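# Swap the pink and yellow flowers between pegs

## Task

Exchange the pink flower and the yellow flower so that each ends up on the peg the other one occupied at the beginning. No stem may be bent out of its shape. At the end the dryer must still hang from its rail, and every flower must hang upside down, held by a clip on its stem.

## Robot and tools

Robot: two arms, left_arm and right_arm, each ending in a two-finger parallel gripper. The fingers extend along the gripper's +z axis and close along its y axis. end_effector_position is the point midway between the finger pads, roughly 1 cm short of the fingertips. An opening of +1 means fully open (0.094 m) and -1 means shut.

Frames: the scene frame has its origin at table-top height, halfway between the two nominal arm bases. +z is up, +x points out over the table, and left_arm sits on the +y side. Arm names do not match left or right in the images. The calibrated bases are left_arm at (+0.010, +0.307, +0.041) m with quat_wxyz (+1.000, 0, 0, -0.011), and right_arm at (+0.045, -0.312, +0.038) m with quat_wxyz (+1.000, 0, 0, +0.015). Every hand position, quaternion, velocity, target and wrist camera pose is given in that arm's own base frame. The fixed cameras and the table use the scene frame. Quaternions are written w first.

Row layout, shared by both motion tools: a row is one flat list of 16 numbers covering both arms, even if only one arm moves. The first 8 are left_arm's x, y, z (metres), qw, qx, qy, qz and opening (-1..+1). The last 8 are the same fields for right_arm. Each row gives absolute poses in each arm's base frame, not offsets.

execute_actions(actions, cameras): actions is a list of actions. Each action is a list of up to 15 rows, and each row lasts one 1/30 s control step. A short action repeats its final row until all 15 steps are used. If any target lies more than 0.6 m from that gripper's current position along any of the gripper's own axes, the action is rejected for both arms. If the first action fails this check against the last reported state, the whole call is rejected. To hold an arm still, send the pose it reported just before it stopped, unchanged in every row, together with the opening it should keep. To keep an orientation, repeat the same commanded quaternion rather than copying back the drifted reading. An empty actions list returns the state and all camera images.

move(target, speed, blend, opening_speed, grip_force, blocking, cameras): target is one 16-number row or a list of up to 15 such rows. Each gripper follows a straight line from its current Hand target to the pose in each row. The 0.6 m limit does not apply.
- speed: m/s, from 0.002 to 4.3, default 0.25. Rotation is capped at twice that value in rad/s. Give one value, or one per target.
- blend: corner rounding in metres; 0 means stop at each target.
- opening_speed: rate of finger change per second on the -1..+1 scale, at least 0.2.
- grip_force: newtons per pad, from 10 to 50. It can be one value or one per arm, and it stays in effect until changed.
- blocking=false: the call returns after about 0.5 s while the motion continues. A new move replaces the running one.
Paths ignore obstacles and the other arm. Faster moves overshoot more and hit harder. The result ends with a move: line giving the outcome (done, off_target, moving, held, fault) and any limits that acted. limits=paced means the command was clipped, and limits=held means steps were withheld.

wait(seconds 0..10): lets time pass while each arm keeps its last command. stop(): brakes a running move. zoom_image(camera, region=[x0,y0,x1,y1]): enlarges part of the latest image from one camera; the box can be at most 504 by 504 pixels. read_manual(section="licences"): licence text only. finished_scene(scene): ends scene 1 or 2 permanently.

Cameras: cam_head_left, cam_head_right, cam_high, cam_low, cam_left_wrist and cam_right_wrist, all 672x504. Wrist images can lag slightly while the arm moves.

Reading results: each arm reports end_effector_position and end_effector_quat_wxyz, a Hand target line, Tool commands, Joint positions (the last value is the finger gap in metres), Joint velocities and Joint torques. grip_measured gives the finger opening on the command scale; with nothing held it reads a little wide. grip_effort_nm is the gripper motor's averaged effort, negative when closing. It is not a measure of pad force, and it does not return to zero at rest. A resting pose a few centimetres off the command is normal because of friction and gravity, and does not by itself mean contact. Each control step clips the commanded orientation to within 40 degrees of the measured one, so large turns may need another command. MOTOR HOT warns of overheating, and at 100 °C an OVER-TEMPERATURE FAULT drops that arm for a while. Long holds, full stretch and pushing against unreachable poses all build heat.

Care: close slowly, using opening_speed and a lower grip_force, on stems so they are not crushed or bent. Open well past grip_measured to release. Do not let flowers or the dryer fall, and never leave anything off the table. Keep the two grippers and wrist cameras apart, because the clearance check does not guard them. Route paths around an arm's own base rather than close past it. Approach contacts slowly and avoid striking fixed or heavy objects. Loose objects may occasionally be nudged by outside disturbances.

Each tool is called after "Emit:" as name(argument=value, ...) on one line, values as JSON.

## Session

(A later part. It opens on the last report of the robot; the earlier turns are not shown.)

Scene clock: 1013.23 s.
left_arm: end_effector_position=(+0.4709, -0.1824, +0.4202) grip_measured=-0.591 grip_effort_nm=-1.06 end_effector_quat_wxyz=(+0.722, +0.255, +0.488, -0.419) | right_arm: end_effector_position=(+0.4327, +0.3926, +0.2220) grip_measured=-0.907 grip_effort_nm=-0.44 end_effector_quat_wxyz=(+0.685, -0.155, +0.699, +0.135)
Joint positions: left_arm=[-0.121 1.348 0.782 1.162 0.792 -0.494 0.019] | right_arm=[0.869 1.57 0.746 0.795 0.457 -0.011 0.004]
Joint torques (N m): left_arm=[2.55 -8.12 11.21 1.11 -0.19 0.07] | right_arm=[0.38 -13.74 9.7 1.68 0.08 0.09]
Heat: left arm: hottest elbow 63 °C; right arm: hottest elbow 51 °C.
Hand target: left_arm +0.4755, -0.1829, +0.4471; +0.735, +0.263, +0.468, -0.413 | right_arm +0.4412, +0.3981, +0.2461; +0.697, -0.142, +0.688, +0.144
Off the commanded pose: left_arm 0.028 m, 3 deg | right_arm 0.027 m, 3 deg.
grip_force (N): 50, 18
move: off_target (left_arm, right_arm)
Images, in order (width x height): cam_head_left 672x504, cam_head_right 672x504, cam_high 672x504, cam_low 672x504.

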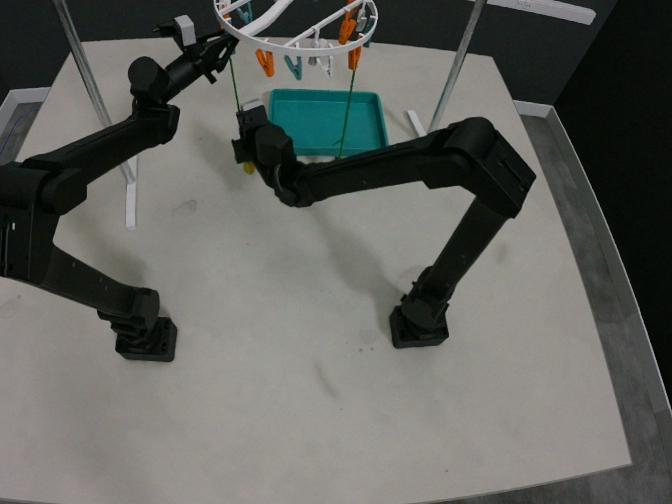

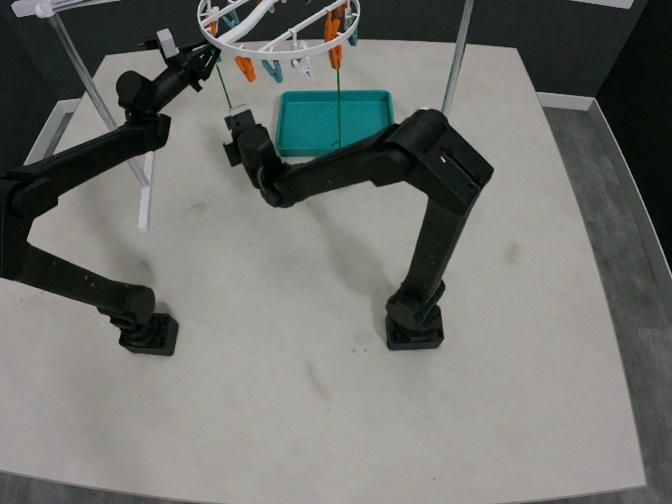

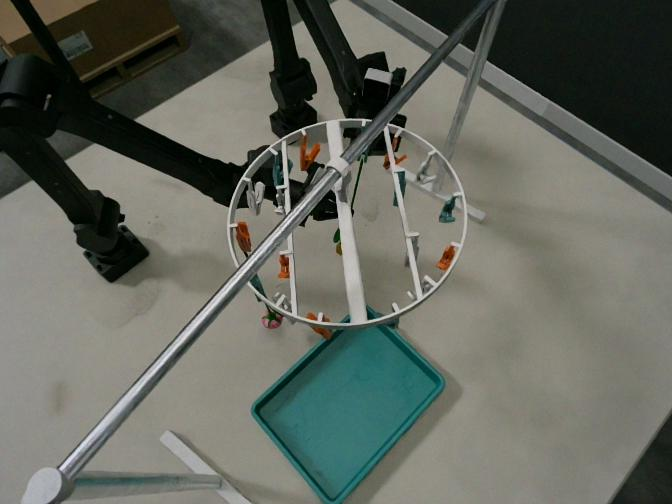

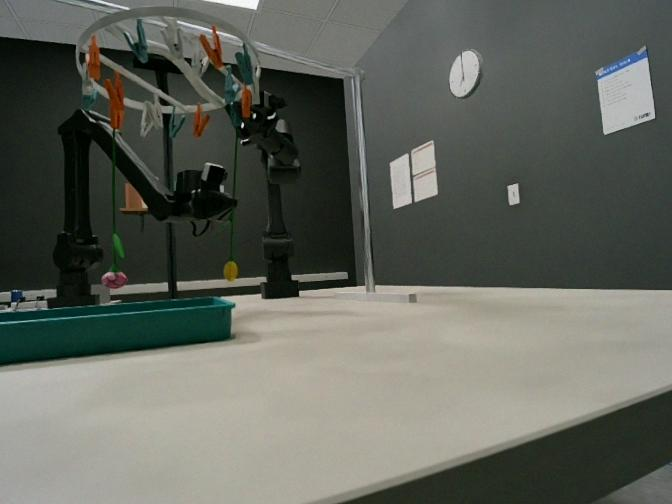

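Emit:
move(target=[0.4772,-0.1835,0.4475,0.7351,0.2634,0.4683,-0.4134,-0.78,0.4440,0.4008,0.2545,0.6967,-0.1419,0.6883,0.1436,-0.95], speed=0.04, cameras=["cam_low", "cam_high", "cam_head_left", "cam_head_right"])

Emit:
zoom_image(camera="cam_low", region=[215, 95, 265, 155])

Emit:
zoom_image(camera="cam_high", region=[340, 140, 390, 200])

Emit:
zoom_image(camera="cam_head_left", region=[210, 20, 270, 100])

Emit:
zoom_image(camera="cam_head_right", region=[195, 30, 255, 110])

Scene clock: 1021.60 s.
left_arm: end_effector_position=(+0.4709, -0.1824, +0.4202) grip_measured=-0.591 grip_effort_nm=-1.06 end_effector_quat_wxyz=(+0.722, +0.255, +0.488, -0.419) | right_arm: end_effector_position=(+0.4328, +0.3927, +0.2253) grip_measured=-0.907 grip_effort_nm=-0.44 end_effector_quat_wxyz=(+0.682, -0.157, +0.702, +0.133)
Joint positions: left_arm=[-0.121 1.348 0.782 1.162 0.792 -0.494 0.019] | right_arm=[0.869 1.557 0.751 0.767 0.457 -0.011 0.004]
Joint torques (N m): left_arm=[2.55 -8.18 11.21 1.13 -0.19 0.08] | right_arm=[0.09 -13.8 10.45 1.7 0.06 0.09]
Heat: left arm: hottest elbow 63 °C; right arm: hottest elbow 52 °C.
Hand target: left_arm +0.4755, -0.1829, +0.4471; +0.735, +0.263, +0.468, -0.413 | right_arm +0.4428, +0.3995, +0.2546; +0.697, -0.142, +0.688, +0.144
Off the commanded pose: left_arm 0.028 m, 3 deg | right_arm 0.032 m, 3 deg.
grip_force (N): 50, 18
move: off_target (left_arm, right_arm)
Images, in order (width x height): cam_head_left 672x504, cam_head_right 672x504, cam_high 672x504, cam_low 672x504.

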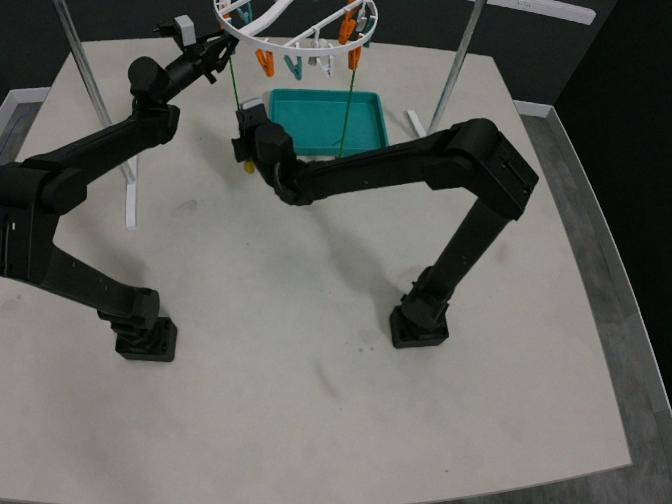

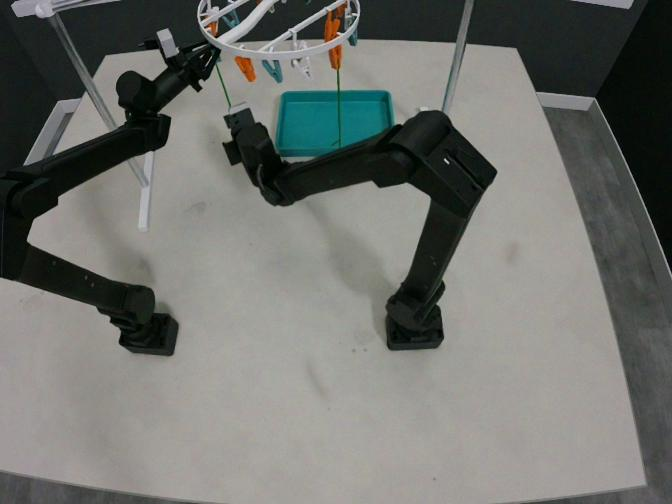

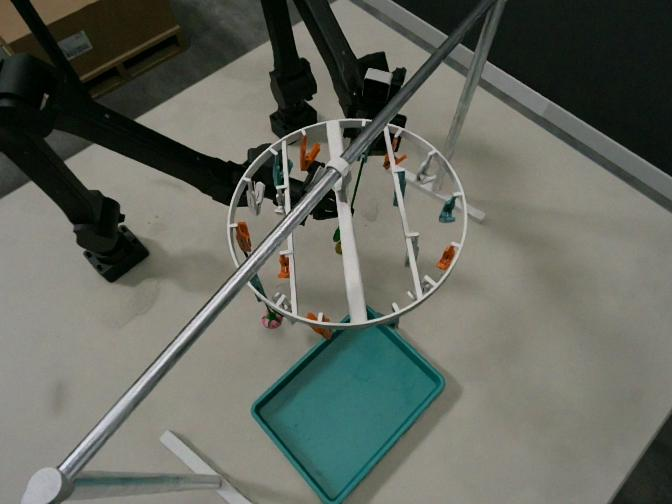

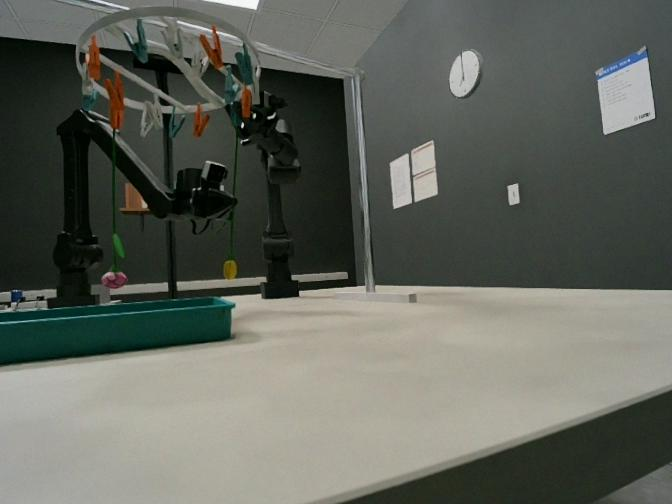

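Scaled by 8.400 from the camera's 672x504 image, which has a finer 960x720 frame.

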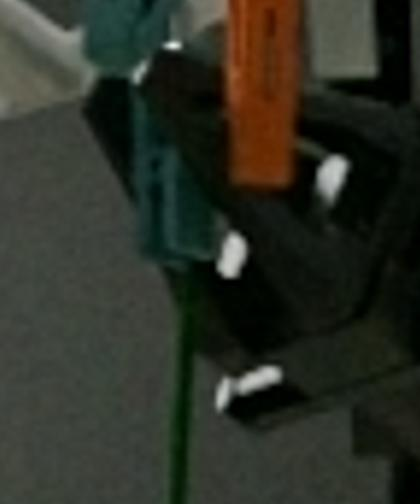

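Scaled by 8.400 from the camera's 672x504 image, which has a finer 960x720 frame.

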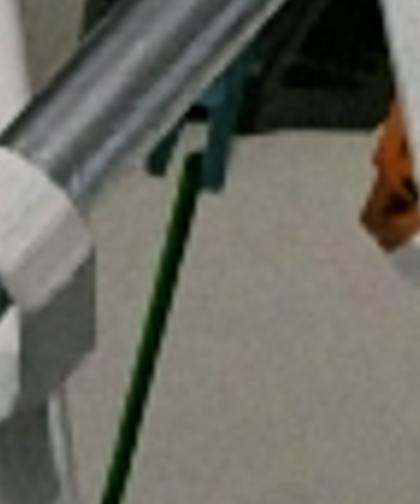

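Scaled by 6.300 from the camera's 672x504 image, which has a finer 960x720 frame.

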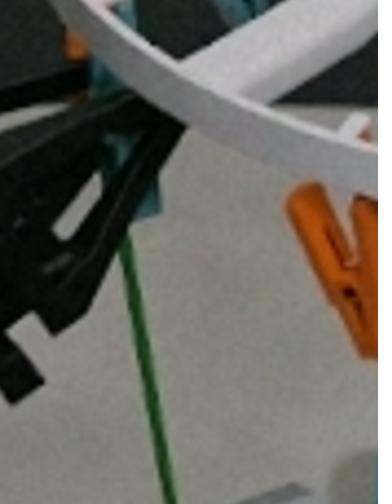

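Scaled by 6.300 from the camera's 672x504 image, which has a finer 960x720 frame.

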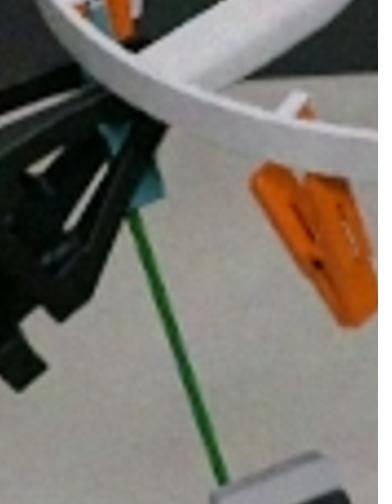

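Emit:
move(target=[0.4772,-0.1835,0.4475,0.7351,0.2634,0.4683,-0.4134,-0.78,0.4436,0.4005,0.2625,0.6967,-0.1419,0.6883,0.1436,-0.95], speed=0.04, cameras=["cam_low", "cam_high", "cam_head_left", "cam_head_right"])

Emit:
zoom_image(camera="cam_low", region=[215, 95, 265, 155])

Emit:
zoom_image(camera="cam_high", region=[345, 140, 380, 180])

Emit:
zoom_image(camera="cam_head_left", region=[210, 20, 270, 100])

Emit:
zoom_image(camera="cam_head_right", region=[195, 30, 255, 110])

Scene clock: 1027.77 s.
left_arm: end_effector_position=(+0.4709, -0.1824, +0.4202) grip_measured=-0.591 grip_effort_nm=-1.06 end_effector_quat_wxyz=(+0.722, +0.255, +0.488, -0.419) | right_arm: end_effector_position=(+0.4326, +0.3924, +0.2329) grip_measured=-0.907 grip_effort_nm=-0.44 end_effector_quat_wxyz=(+0.682, -0.157, +0.702, +0.133)
Joint positions: left_arm=[-0.121 1.348 0.782 1.162 0.792 -0.494 0.019] | right_arm=[0.869 1.539 0.757 0.743 0.457 -0.011 0.004]
Joint torques (N m): left_arm=[2.55 -8.18 11.21 1.13 -0.19 0.07] | right_arm=[0.15 -13.8 10.63 1.81 0.07 0.09]
Heat: left arm: hottest elbow 63 °C; right arm: hottest elbow 53 °C.
Hand target: left_arm +0.4755, -0.1829, +0.4471; +0.735, +0.263, +0.468, -0.413 | right_arm +0.4424, +0.3991, +0.2628; +0.697, -0.142, +0.688, +0.144
Off the commanded pose: left_arm 0.028 m, 3 deg | right_arm 0.033 m, 3 deg.
grip_force (N): 50, 18
move: off_target (left_arm, right_arm)
Images, in order (width x height): cam_head_left 672x504, cam_head_right 672x504, cam_high 672x504, cam_low 672x504.

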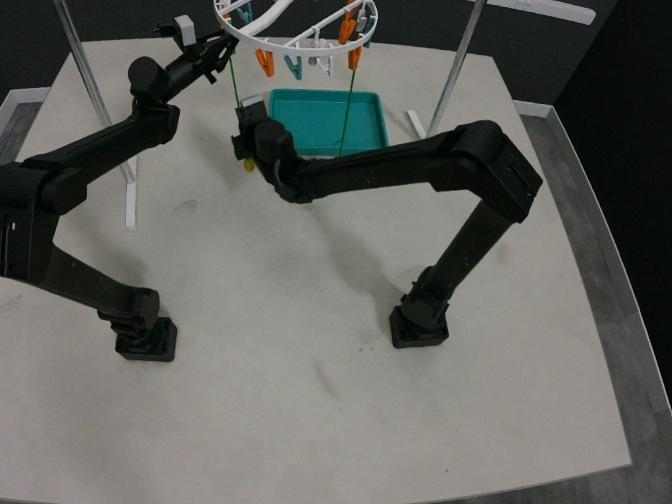

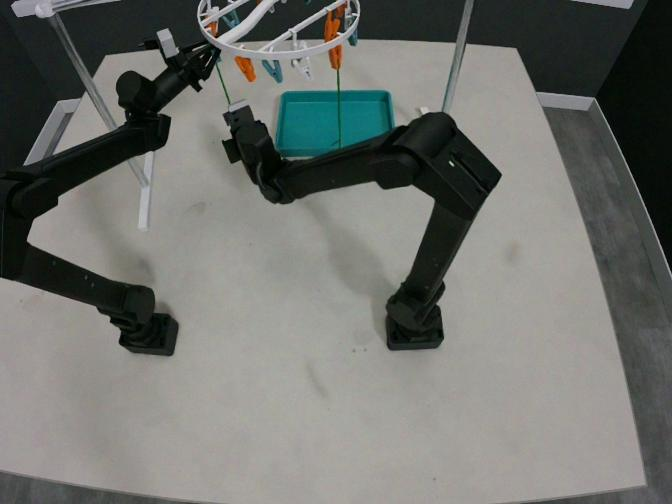

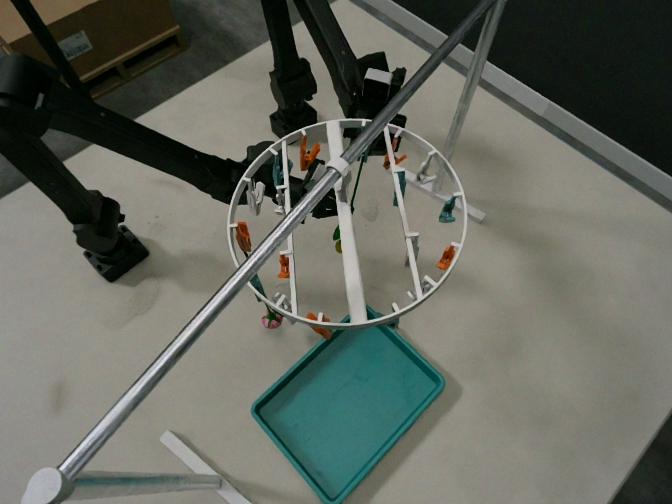

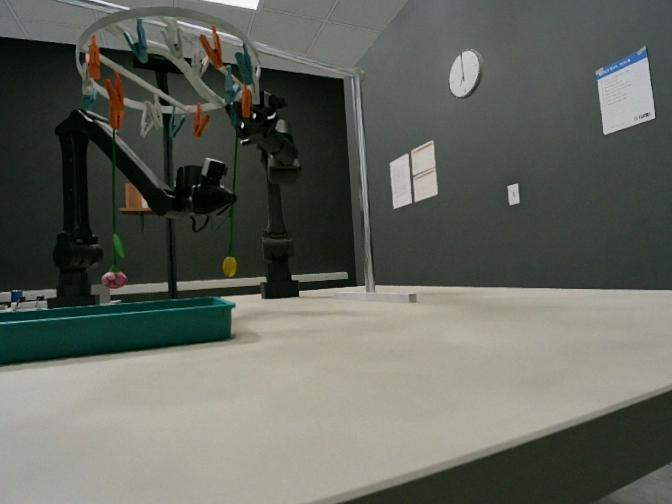

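Scaled by 8.400 from the camera's 672x504 image, which has a finer 960x720 frame.

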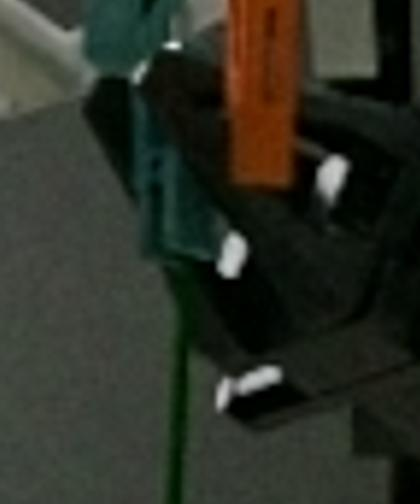

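Scaled by 12.600 from the camera's 672x504 image, which has a finer 960x720 frame.

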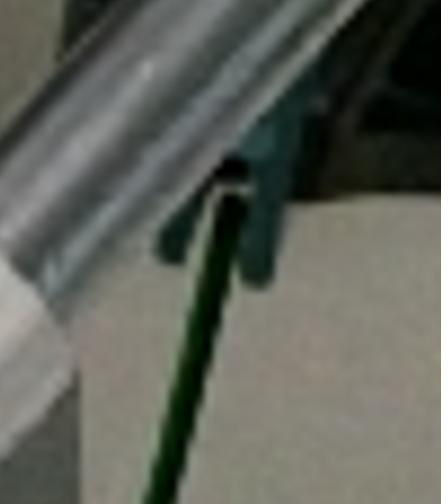

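Scaled by 6.300 from the camera's 672x504 image, which has a finer 960x720 frame.

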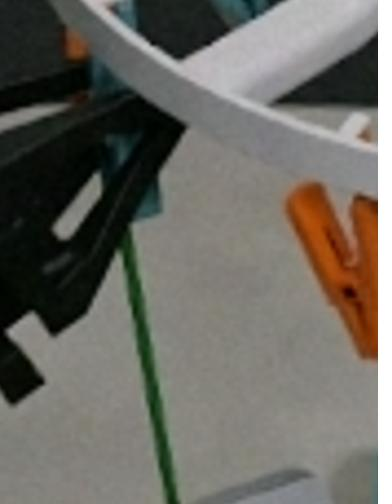

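Scaled by 6.300 from the camera's 672x504 image, which has a finer 960x720 frame.

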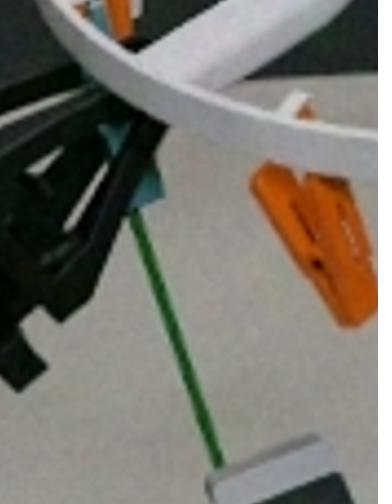

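Emit:
move(target=[0.4772,-0.1835,0.4475,0.7351,0.2634,0.4683,-0.4134,-0.78,0.4426,0.3998,0.2725,0.6967,-0.1419,0.6883,0.1436,-0.95], speed=0.04, cameras=["cam_low", "cam_high", "cam_head_left", "cam_head_right"])

Emit:
zoom_image(camera="cam_low", region=[215, 95, 265, 155])

Emit:
zoom_image(camera="cam_high", region=[345, 140, 380, 180])

Emit:
zoom_image(camera="cam_head_left", region=[210, 20, 270, 100])

Scene clock: 1034.47 s.
left_arm: end_effector_position=(+0.4709, -0.1824, +0.4202) grip_measured=-0.591 grip_effort_nm=-1.06 end_effector_quat_wxyz=(+0.722, +0.255, +0.488, -0.419) | right_arm: end_effector_position=(+0.4319, +0.3917, +0.2421) grip_measured=-0.907 grip_effort_nm=-0.44 end_effector_quat_wxyz=(+0.682, -0.158, +0.702, +0.132)
Joint positions: left_arm=[-0.121 1.348 0.782 1.162 0.792 -0.494 0.019] | right_arm=[0.869 1.516 0.764 0.712 0.457 -0.011 0.004]
Joint torques (N m): left_arm=[2.55 -8.18 11.22 1.11 -0.19 0.07] | right_arm=[0.32 -13.45 10.82 1.66 0.11 0.09]
Heat: left arm: hottest elbow 63 °C; right arm: hottest elbow 54 °C.
Hand target: left_arm +0.4755, -0.1829, +0.4471; +0.735, +0.263, +0.468, -0.413 | right_arm +0.4413, +0.3984, +0.2727; +0.697, -0.142, +0.688, +0.144
Off the commanded pose: left_arm 0.028 m, 3 deg | right_arm 0.033 m, 3 deg.
grip_force (N): 50, 18
move: off_target (left_arm, right_arm)
Images, in order (width x height): cam_head_left 672x504, cam_head_right 672x504, cam_high 672x504, cam_low 672x504.

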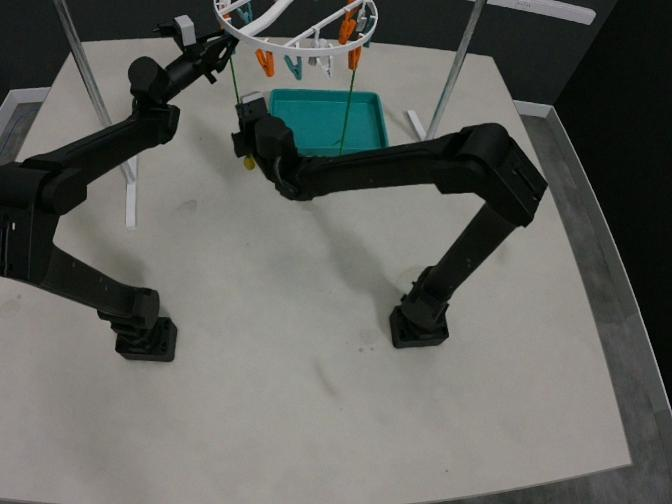

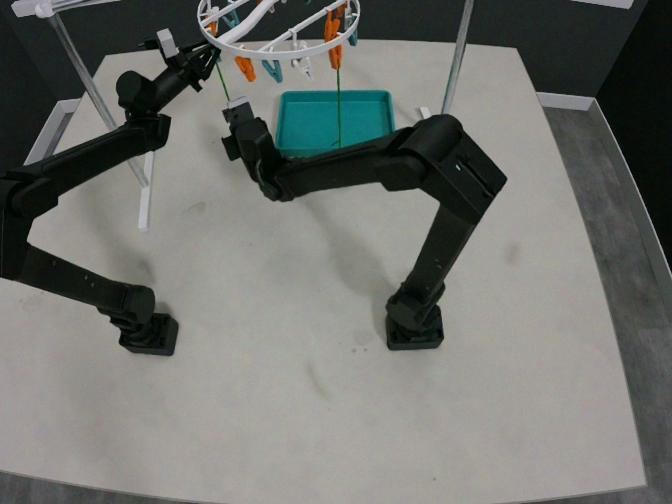

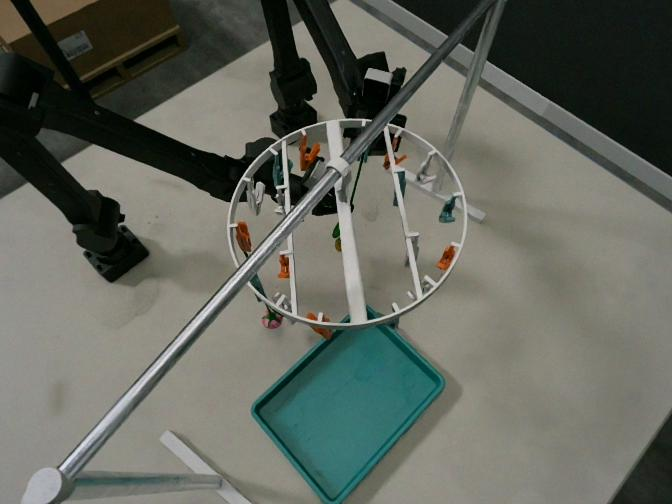

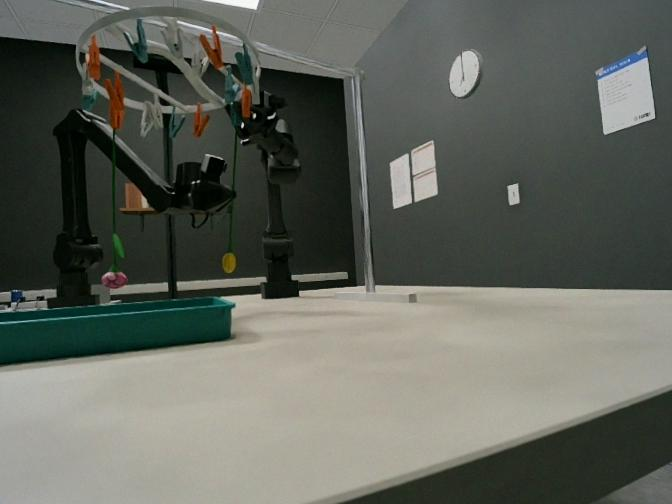

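Scaled by 8.400 from the camera's 672x504 image, which has a finer 960x720 frame.

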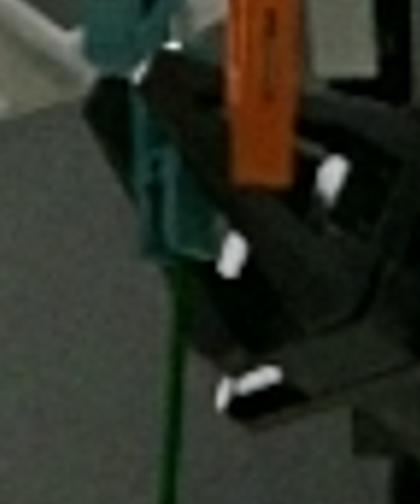

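Scaled by 12.600 from the camera's 672x504 image, which has a finer 960x720 frame.

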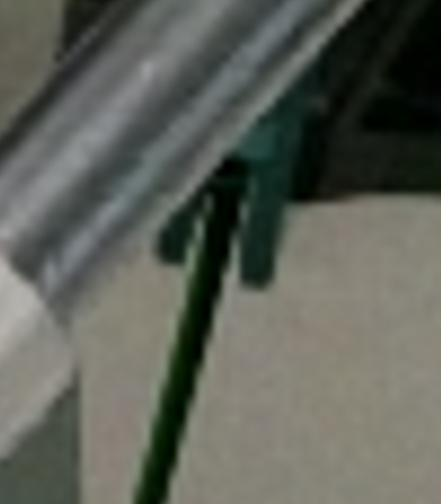

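Scaled by 6.300 from the camera's 672x504 image, which has a finer 960x720 frame.

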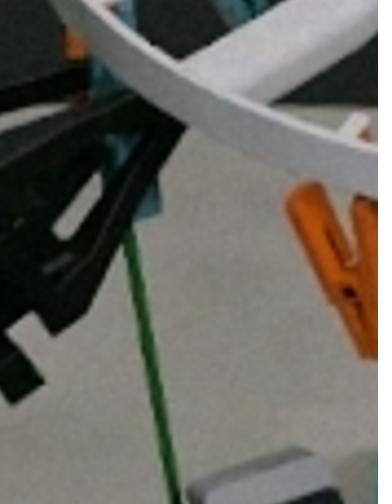

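Emit:
move(target=[[0.4772,-0.1835,0.4475,0.7351,0.2634,0.4683,-0.4134,-0.78,0.4426,0.3998,0.2762,0.6967,-0.1419,0.6883,0.1436,-0.95],[0.4772,-0.1835,0.4475,0.7351,0.2634,0.4683,-0.4134,0.0,0.4426,0.3998,0.2762,0.6967,-0.1419,0.6883,0.1436,-0.95]], speed=0.04, opening_speed=0.4, cameras=["all"])

Emit:
zoom_image(camera="cam_low", region=[215, 85, 265, 145])

Emit:
zoom_image(camera="cam_high", region=[340, 130, 390, 190])

Emit:
zoom_image(camera="cam_head_left", region=[210, 20, 270, 100])

Emit:
zoom_image(camera="cam_left_wrist", region=[200, 320, 460, 504])

Scene clock: 1041.50 s.
left_arm: end_effector_position=(+0.4709, -0.1824, +0.4202) grip_measured=-0.003 grip_effort_nm=0.06 end_effector_quat_wxyz=(+0.722, +0.255, +0.488, -0.419) | right_arm: end_effector_position=(+0.4314, +0.3910, +0.2432) grip_measured=-0.907 grip_effort_nm=-0.44 end_effector_quat_wxyz=(+0.680, -0.159, +0.704, +0.131)
Joint positions: left_arm=[-0.121 1.348 0.782 1.162 0.792 -0.494 0.047] | right_arm=[0.869 1.509 0.764 0.7 0.457 -0.011 0.004]
Joint torques (N m): left_arm=[2.61 -8.18 11.22 1.13 -0.19 0.07] | right_arm=[0.32 -13.51 11.11 1.69 0.11 0.09]
Heat: left arm: hottest elbow 63 °C; right arm: hottest elbow 54 °C.
Hand target: left_arm +0.4755, -0.1829, +0.4471; +0.735, +0.263, +0.468, -0.413 | right_arm +0.4411, +0.3982, +0.2764; +0.697, -0.142, +0.688, +0.144
Off the commanded pose: left_arm 0.028 m, 3 deg | right_arm 0.036 m, 4 deg.
grip_force (N): 50, 18
move: off_target (left_arm, right_arm); target 2's new opening was sent with left_arm's hand 0.028 m and 3 deg from that target
camera_calibration:
cam_left_wrist: T_world_to_cam=[[-0.848574, -0.528238, 0.0297705, 0.290606], [-0.0407535, 0.00915855, -0.999127, 0.478483], [0.527505, -0.849047, -0.0292993, -0.298479], [0, 0, 0, 1]] pos_world=[0.42355, -0.104295, 0.460668]
cam_right_wrist: T_world_to_cam=[[0.40713, -0.912513, 0.0395666, 0.17049], [-0.398367, -0.216385, -0.891337, 0.51349], [0.821918, 0.347128, -0.451612, -0.291608], [0, 0, 0, 1]] pos_world=[0.374824, 0.367911, 0.319253]

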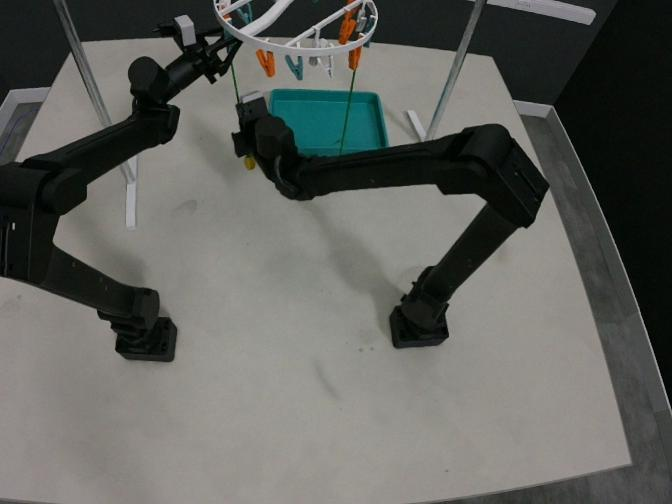

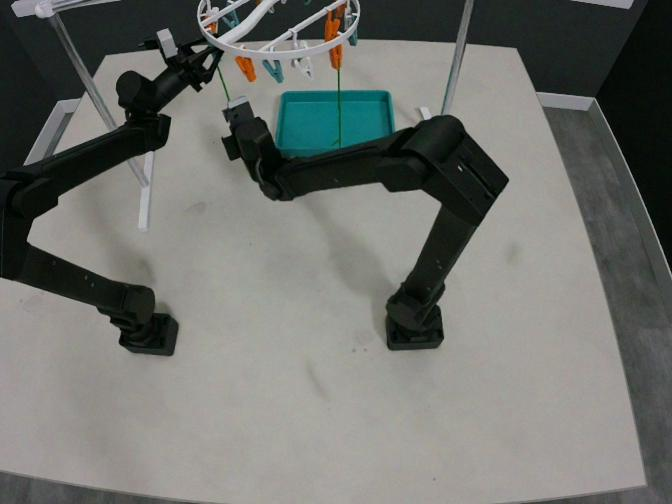

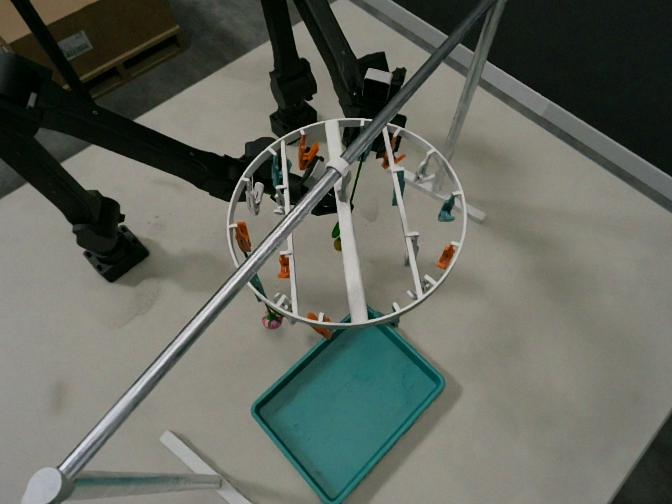

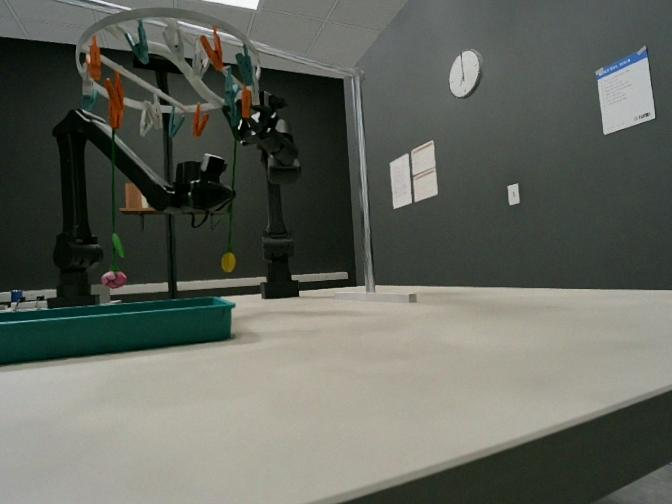

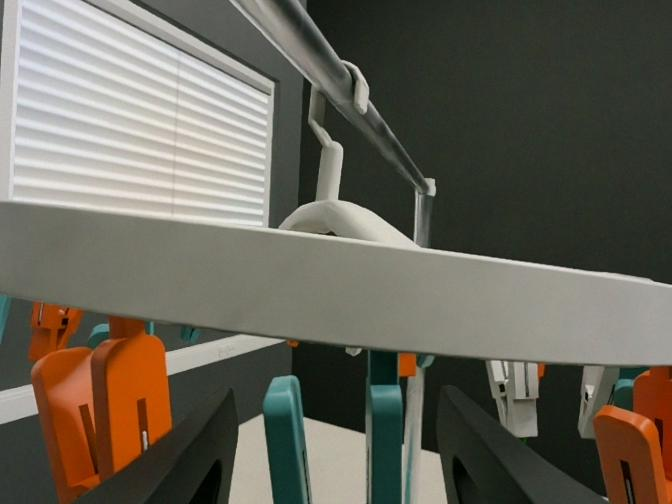

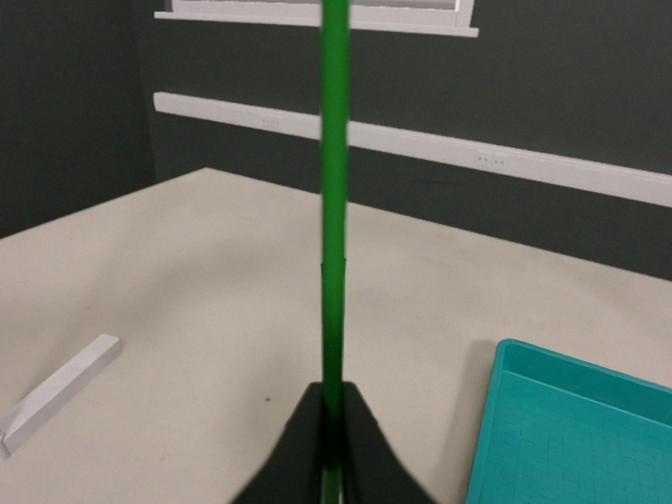

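Scaled by 8.400 from the camera's 672x504 image, which has a finer 960x720 frame.

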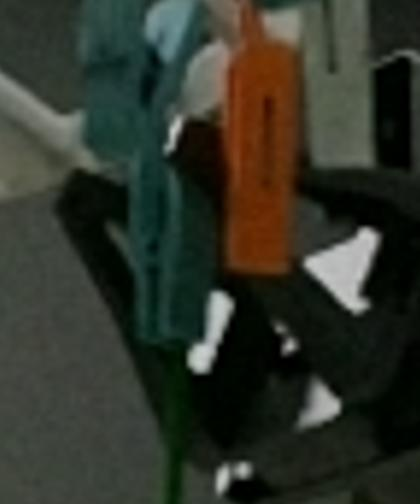

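Scaled by 8.400 from the camera's 672x504 image, which has a finer 960x720 frame.

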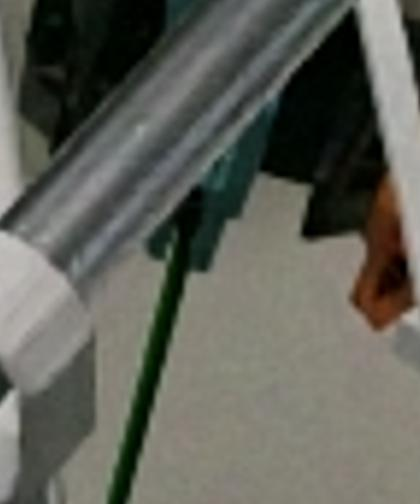

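Scaled by 6.300 from the camera's 672x504 image, which has a finer 960x720 frame.

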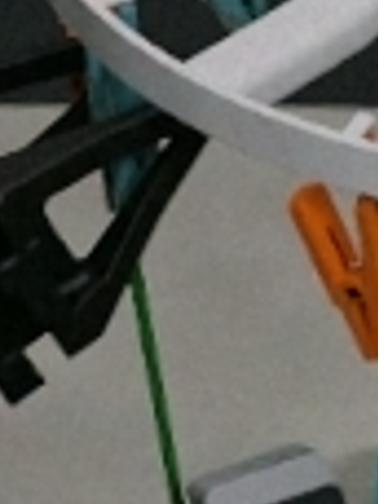

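Scaled by 1.938 from the camera's 672x504 image, which has a finer 960x720 frame.

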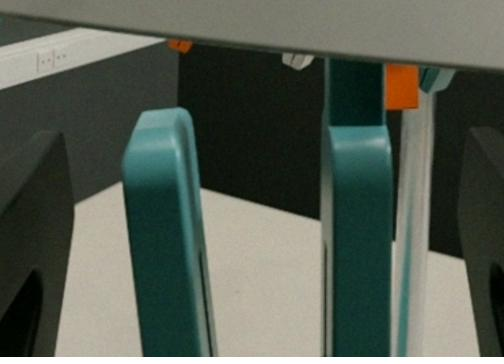

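Emit:
move(target=[[0.4772,-0.1835,0.4475,0.7351,0.2634,0.4683,-0.4134,0.0,0.4426,0.3998,0.2762,0.6967,-0.1419,0.6883,0.1436,0.0],[0.4772,-0.1835,0.4475,0.7351,0.2634,0.4683,-0.4134,0.02,0.36,0.364,0.255,0.6967,-0.1419,0.6883,0.1436,0.0],[0.437,-0.1165,0.4145,0.7351,0.2634,0.4683,-0.4134,0.02,0.30,0.33,0.24,0.6967,-0.1419,0.6883,0.1436,0.0]], speed=[0.04,0.07,0.08], opening_speed=0.5, grip_force=[50, 50], cameras=["all"])

Emit:
zoom_image(camera="cam_low", region=[80, 60, 280, 300])

Emit:
zoom_image(camera="cam_high", region=[215, 110, 475, 345])

Emit:
zoom_image(camera="cam_head_right", region=[180, 0, 380, 190])

Scene clock: 1055.67 s.
left_arm: end_effector_position=(+0.4421, -0.1208, +0.4067) grip_measured=+0.018 grip_effort_nm=0.06 end_effector_quat_wxyz=(+0.728, +0.260, +0.477, -0.418) | right_arm: end_effector_position=(+0.3051, +0.3304, +0.2377) grip_measured=-0.001 grip_effort_nm=0.07 end_effector_quat_wxyz=(+0.694, -0.144, +0.692, +0.136)
Joint positions: left_arm=[0.041 1.335 0.691 1.389 0.921 -0.654 0.048] | right_arm=[1.069 1.226 0.433 0.793 0.671 -0.011 0.047]
Joint torques (N m): left_arm=[3.31 -8.18 6.78 1.87 -0.16 -0.06] | right_arm=[1.44 -6.89 6.11 2.61 0.11 0.05]
Heat: left arm: hottest elbow 64 °C; right arm: hottest elbow 54 °C.
Hand target: left_arm +0.4370, -0.1168, +0.4144; +0.735, +0.264, +0.468, -0.413 | right_arm +0.3001, +0.3300, +0.2401; +0.697, -0.142, +0.688, +0.144
Off the commanded pose: left_arm 0.010 m, 1 deg | right_arm 0.006 m, 1 deg.
move: done; target 2's new opening was sent with left_arm's hand 0.028 m and 3 deg from that target
camera_calibration:
cam_left_wrist: T_world_to_cam=[[-0.851185, -0.524798, 0.00847941, 0.309406], [-0.0135054, 0.00574901, -0.999892, 0.451035], [0.524692, -0.851208, -0.0119811, -0.237514], [0, 0, 0, 1]] pos_world=[0.394074, -0.0423911, 0.445518]
cam_right_wrist: T_world_to_cam=[[0.393388, -0.919155, 0.0200127, 0.177881], [-0.374835, -0.180225, -0.909405, 0.430349], [0.839491, 0.350247, -0.41543, -0.184251], [0, 0, 0, 1]] pos_world=[0.246011, 0.305594, 0.311259]

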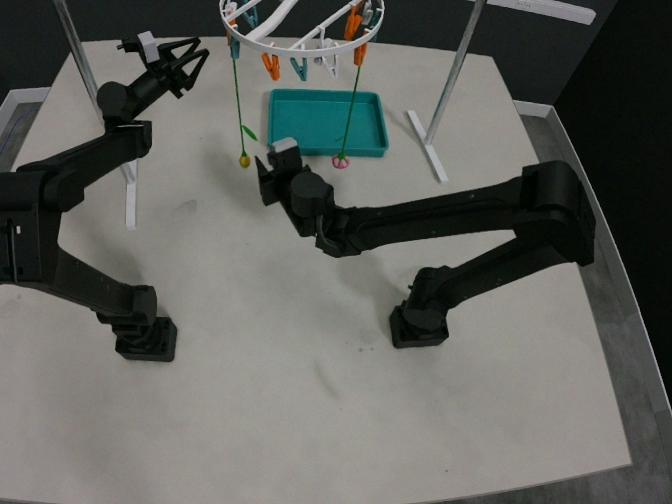

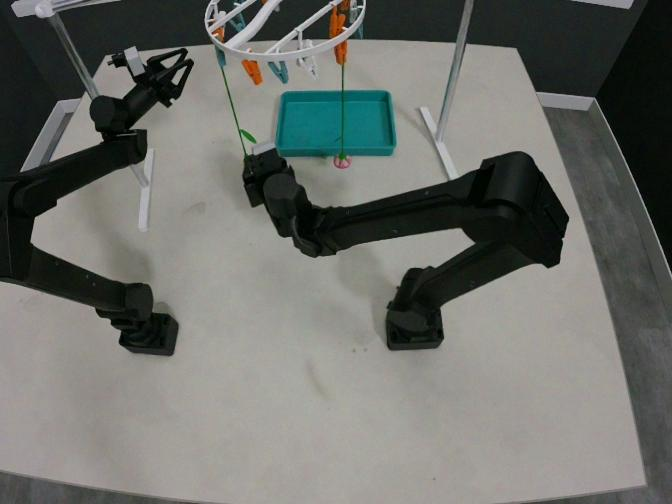

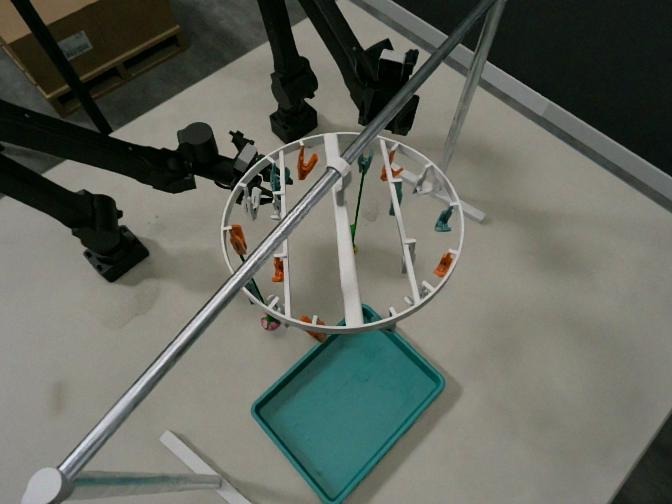

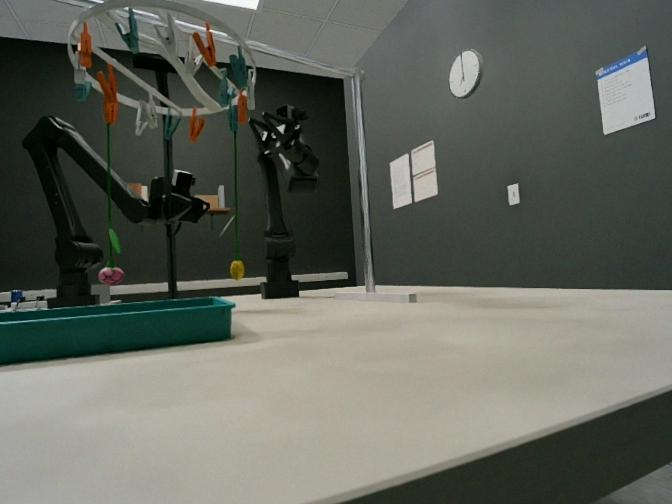

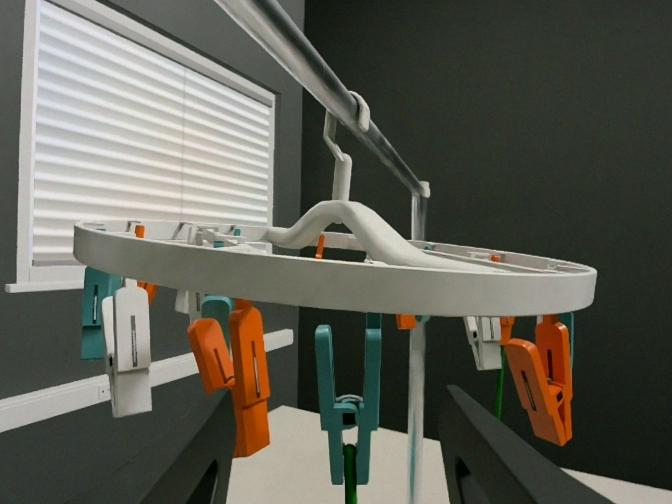

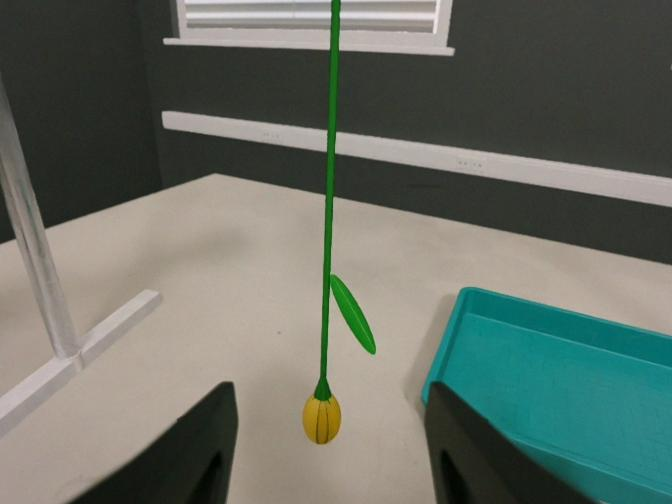

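Scaled by 2.100 from the camera's 672x504 image, which has a finer 960x720 frame.

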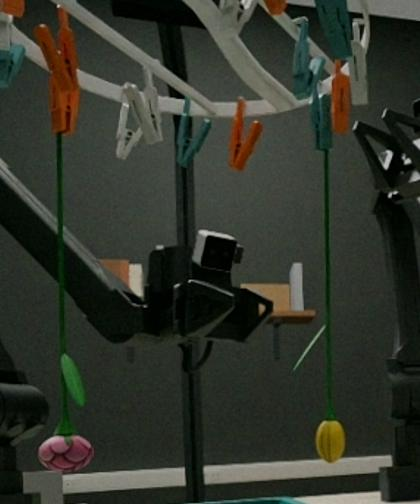

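Scaled by 1.938 from the camera's 672x504 image, which has a finer 960x720 frame.

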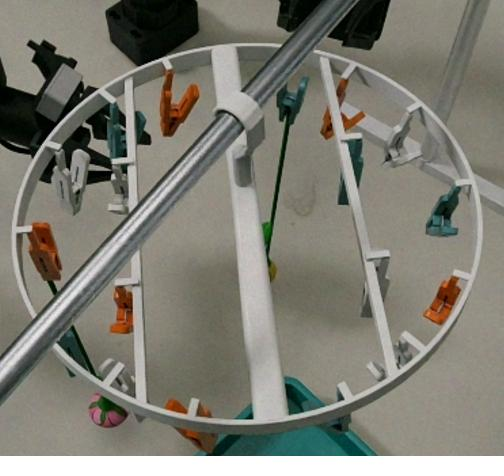

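Scaled by 2.520 from the camera's 672x504 image, which has a finer 960x720 frame.

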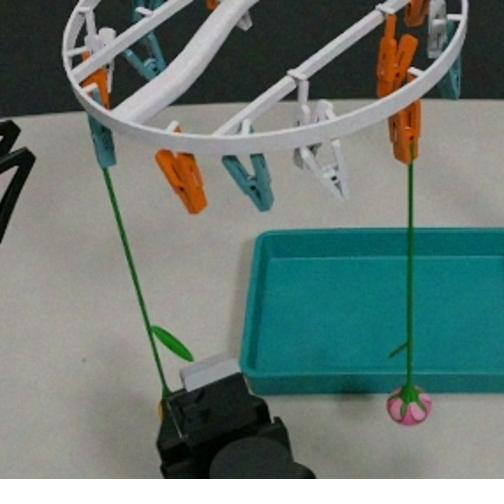

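Emit:
finished_scene(scene=2)

The scene is finished: the task was done.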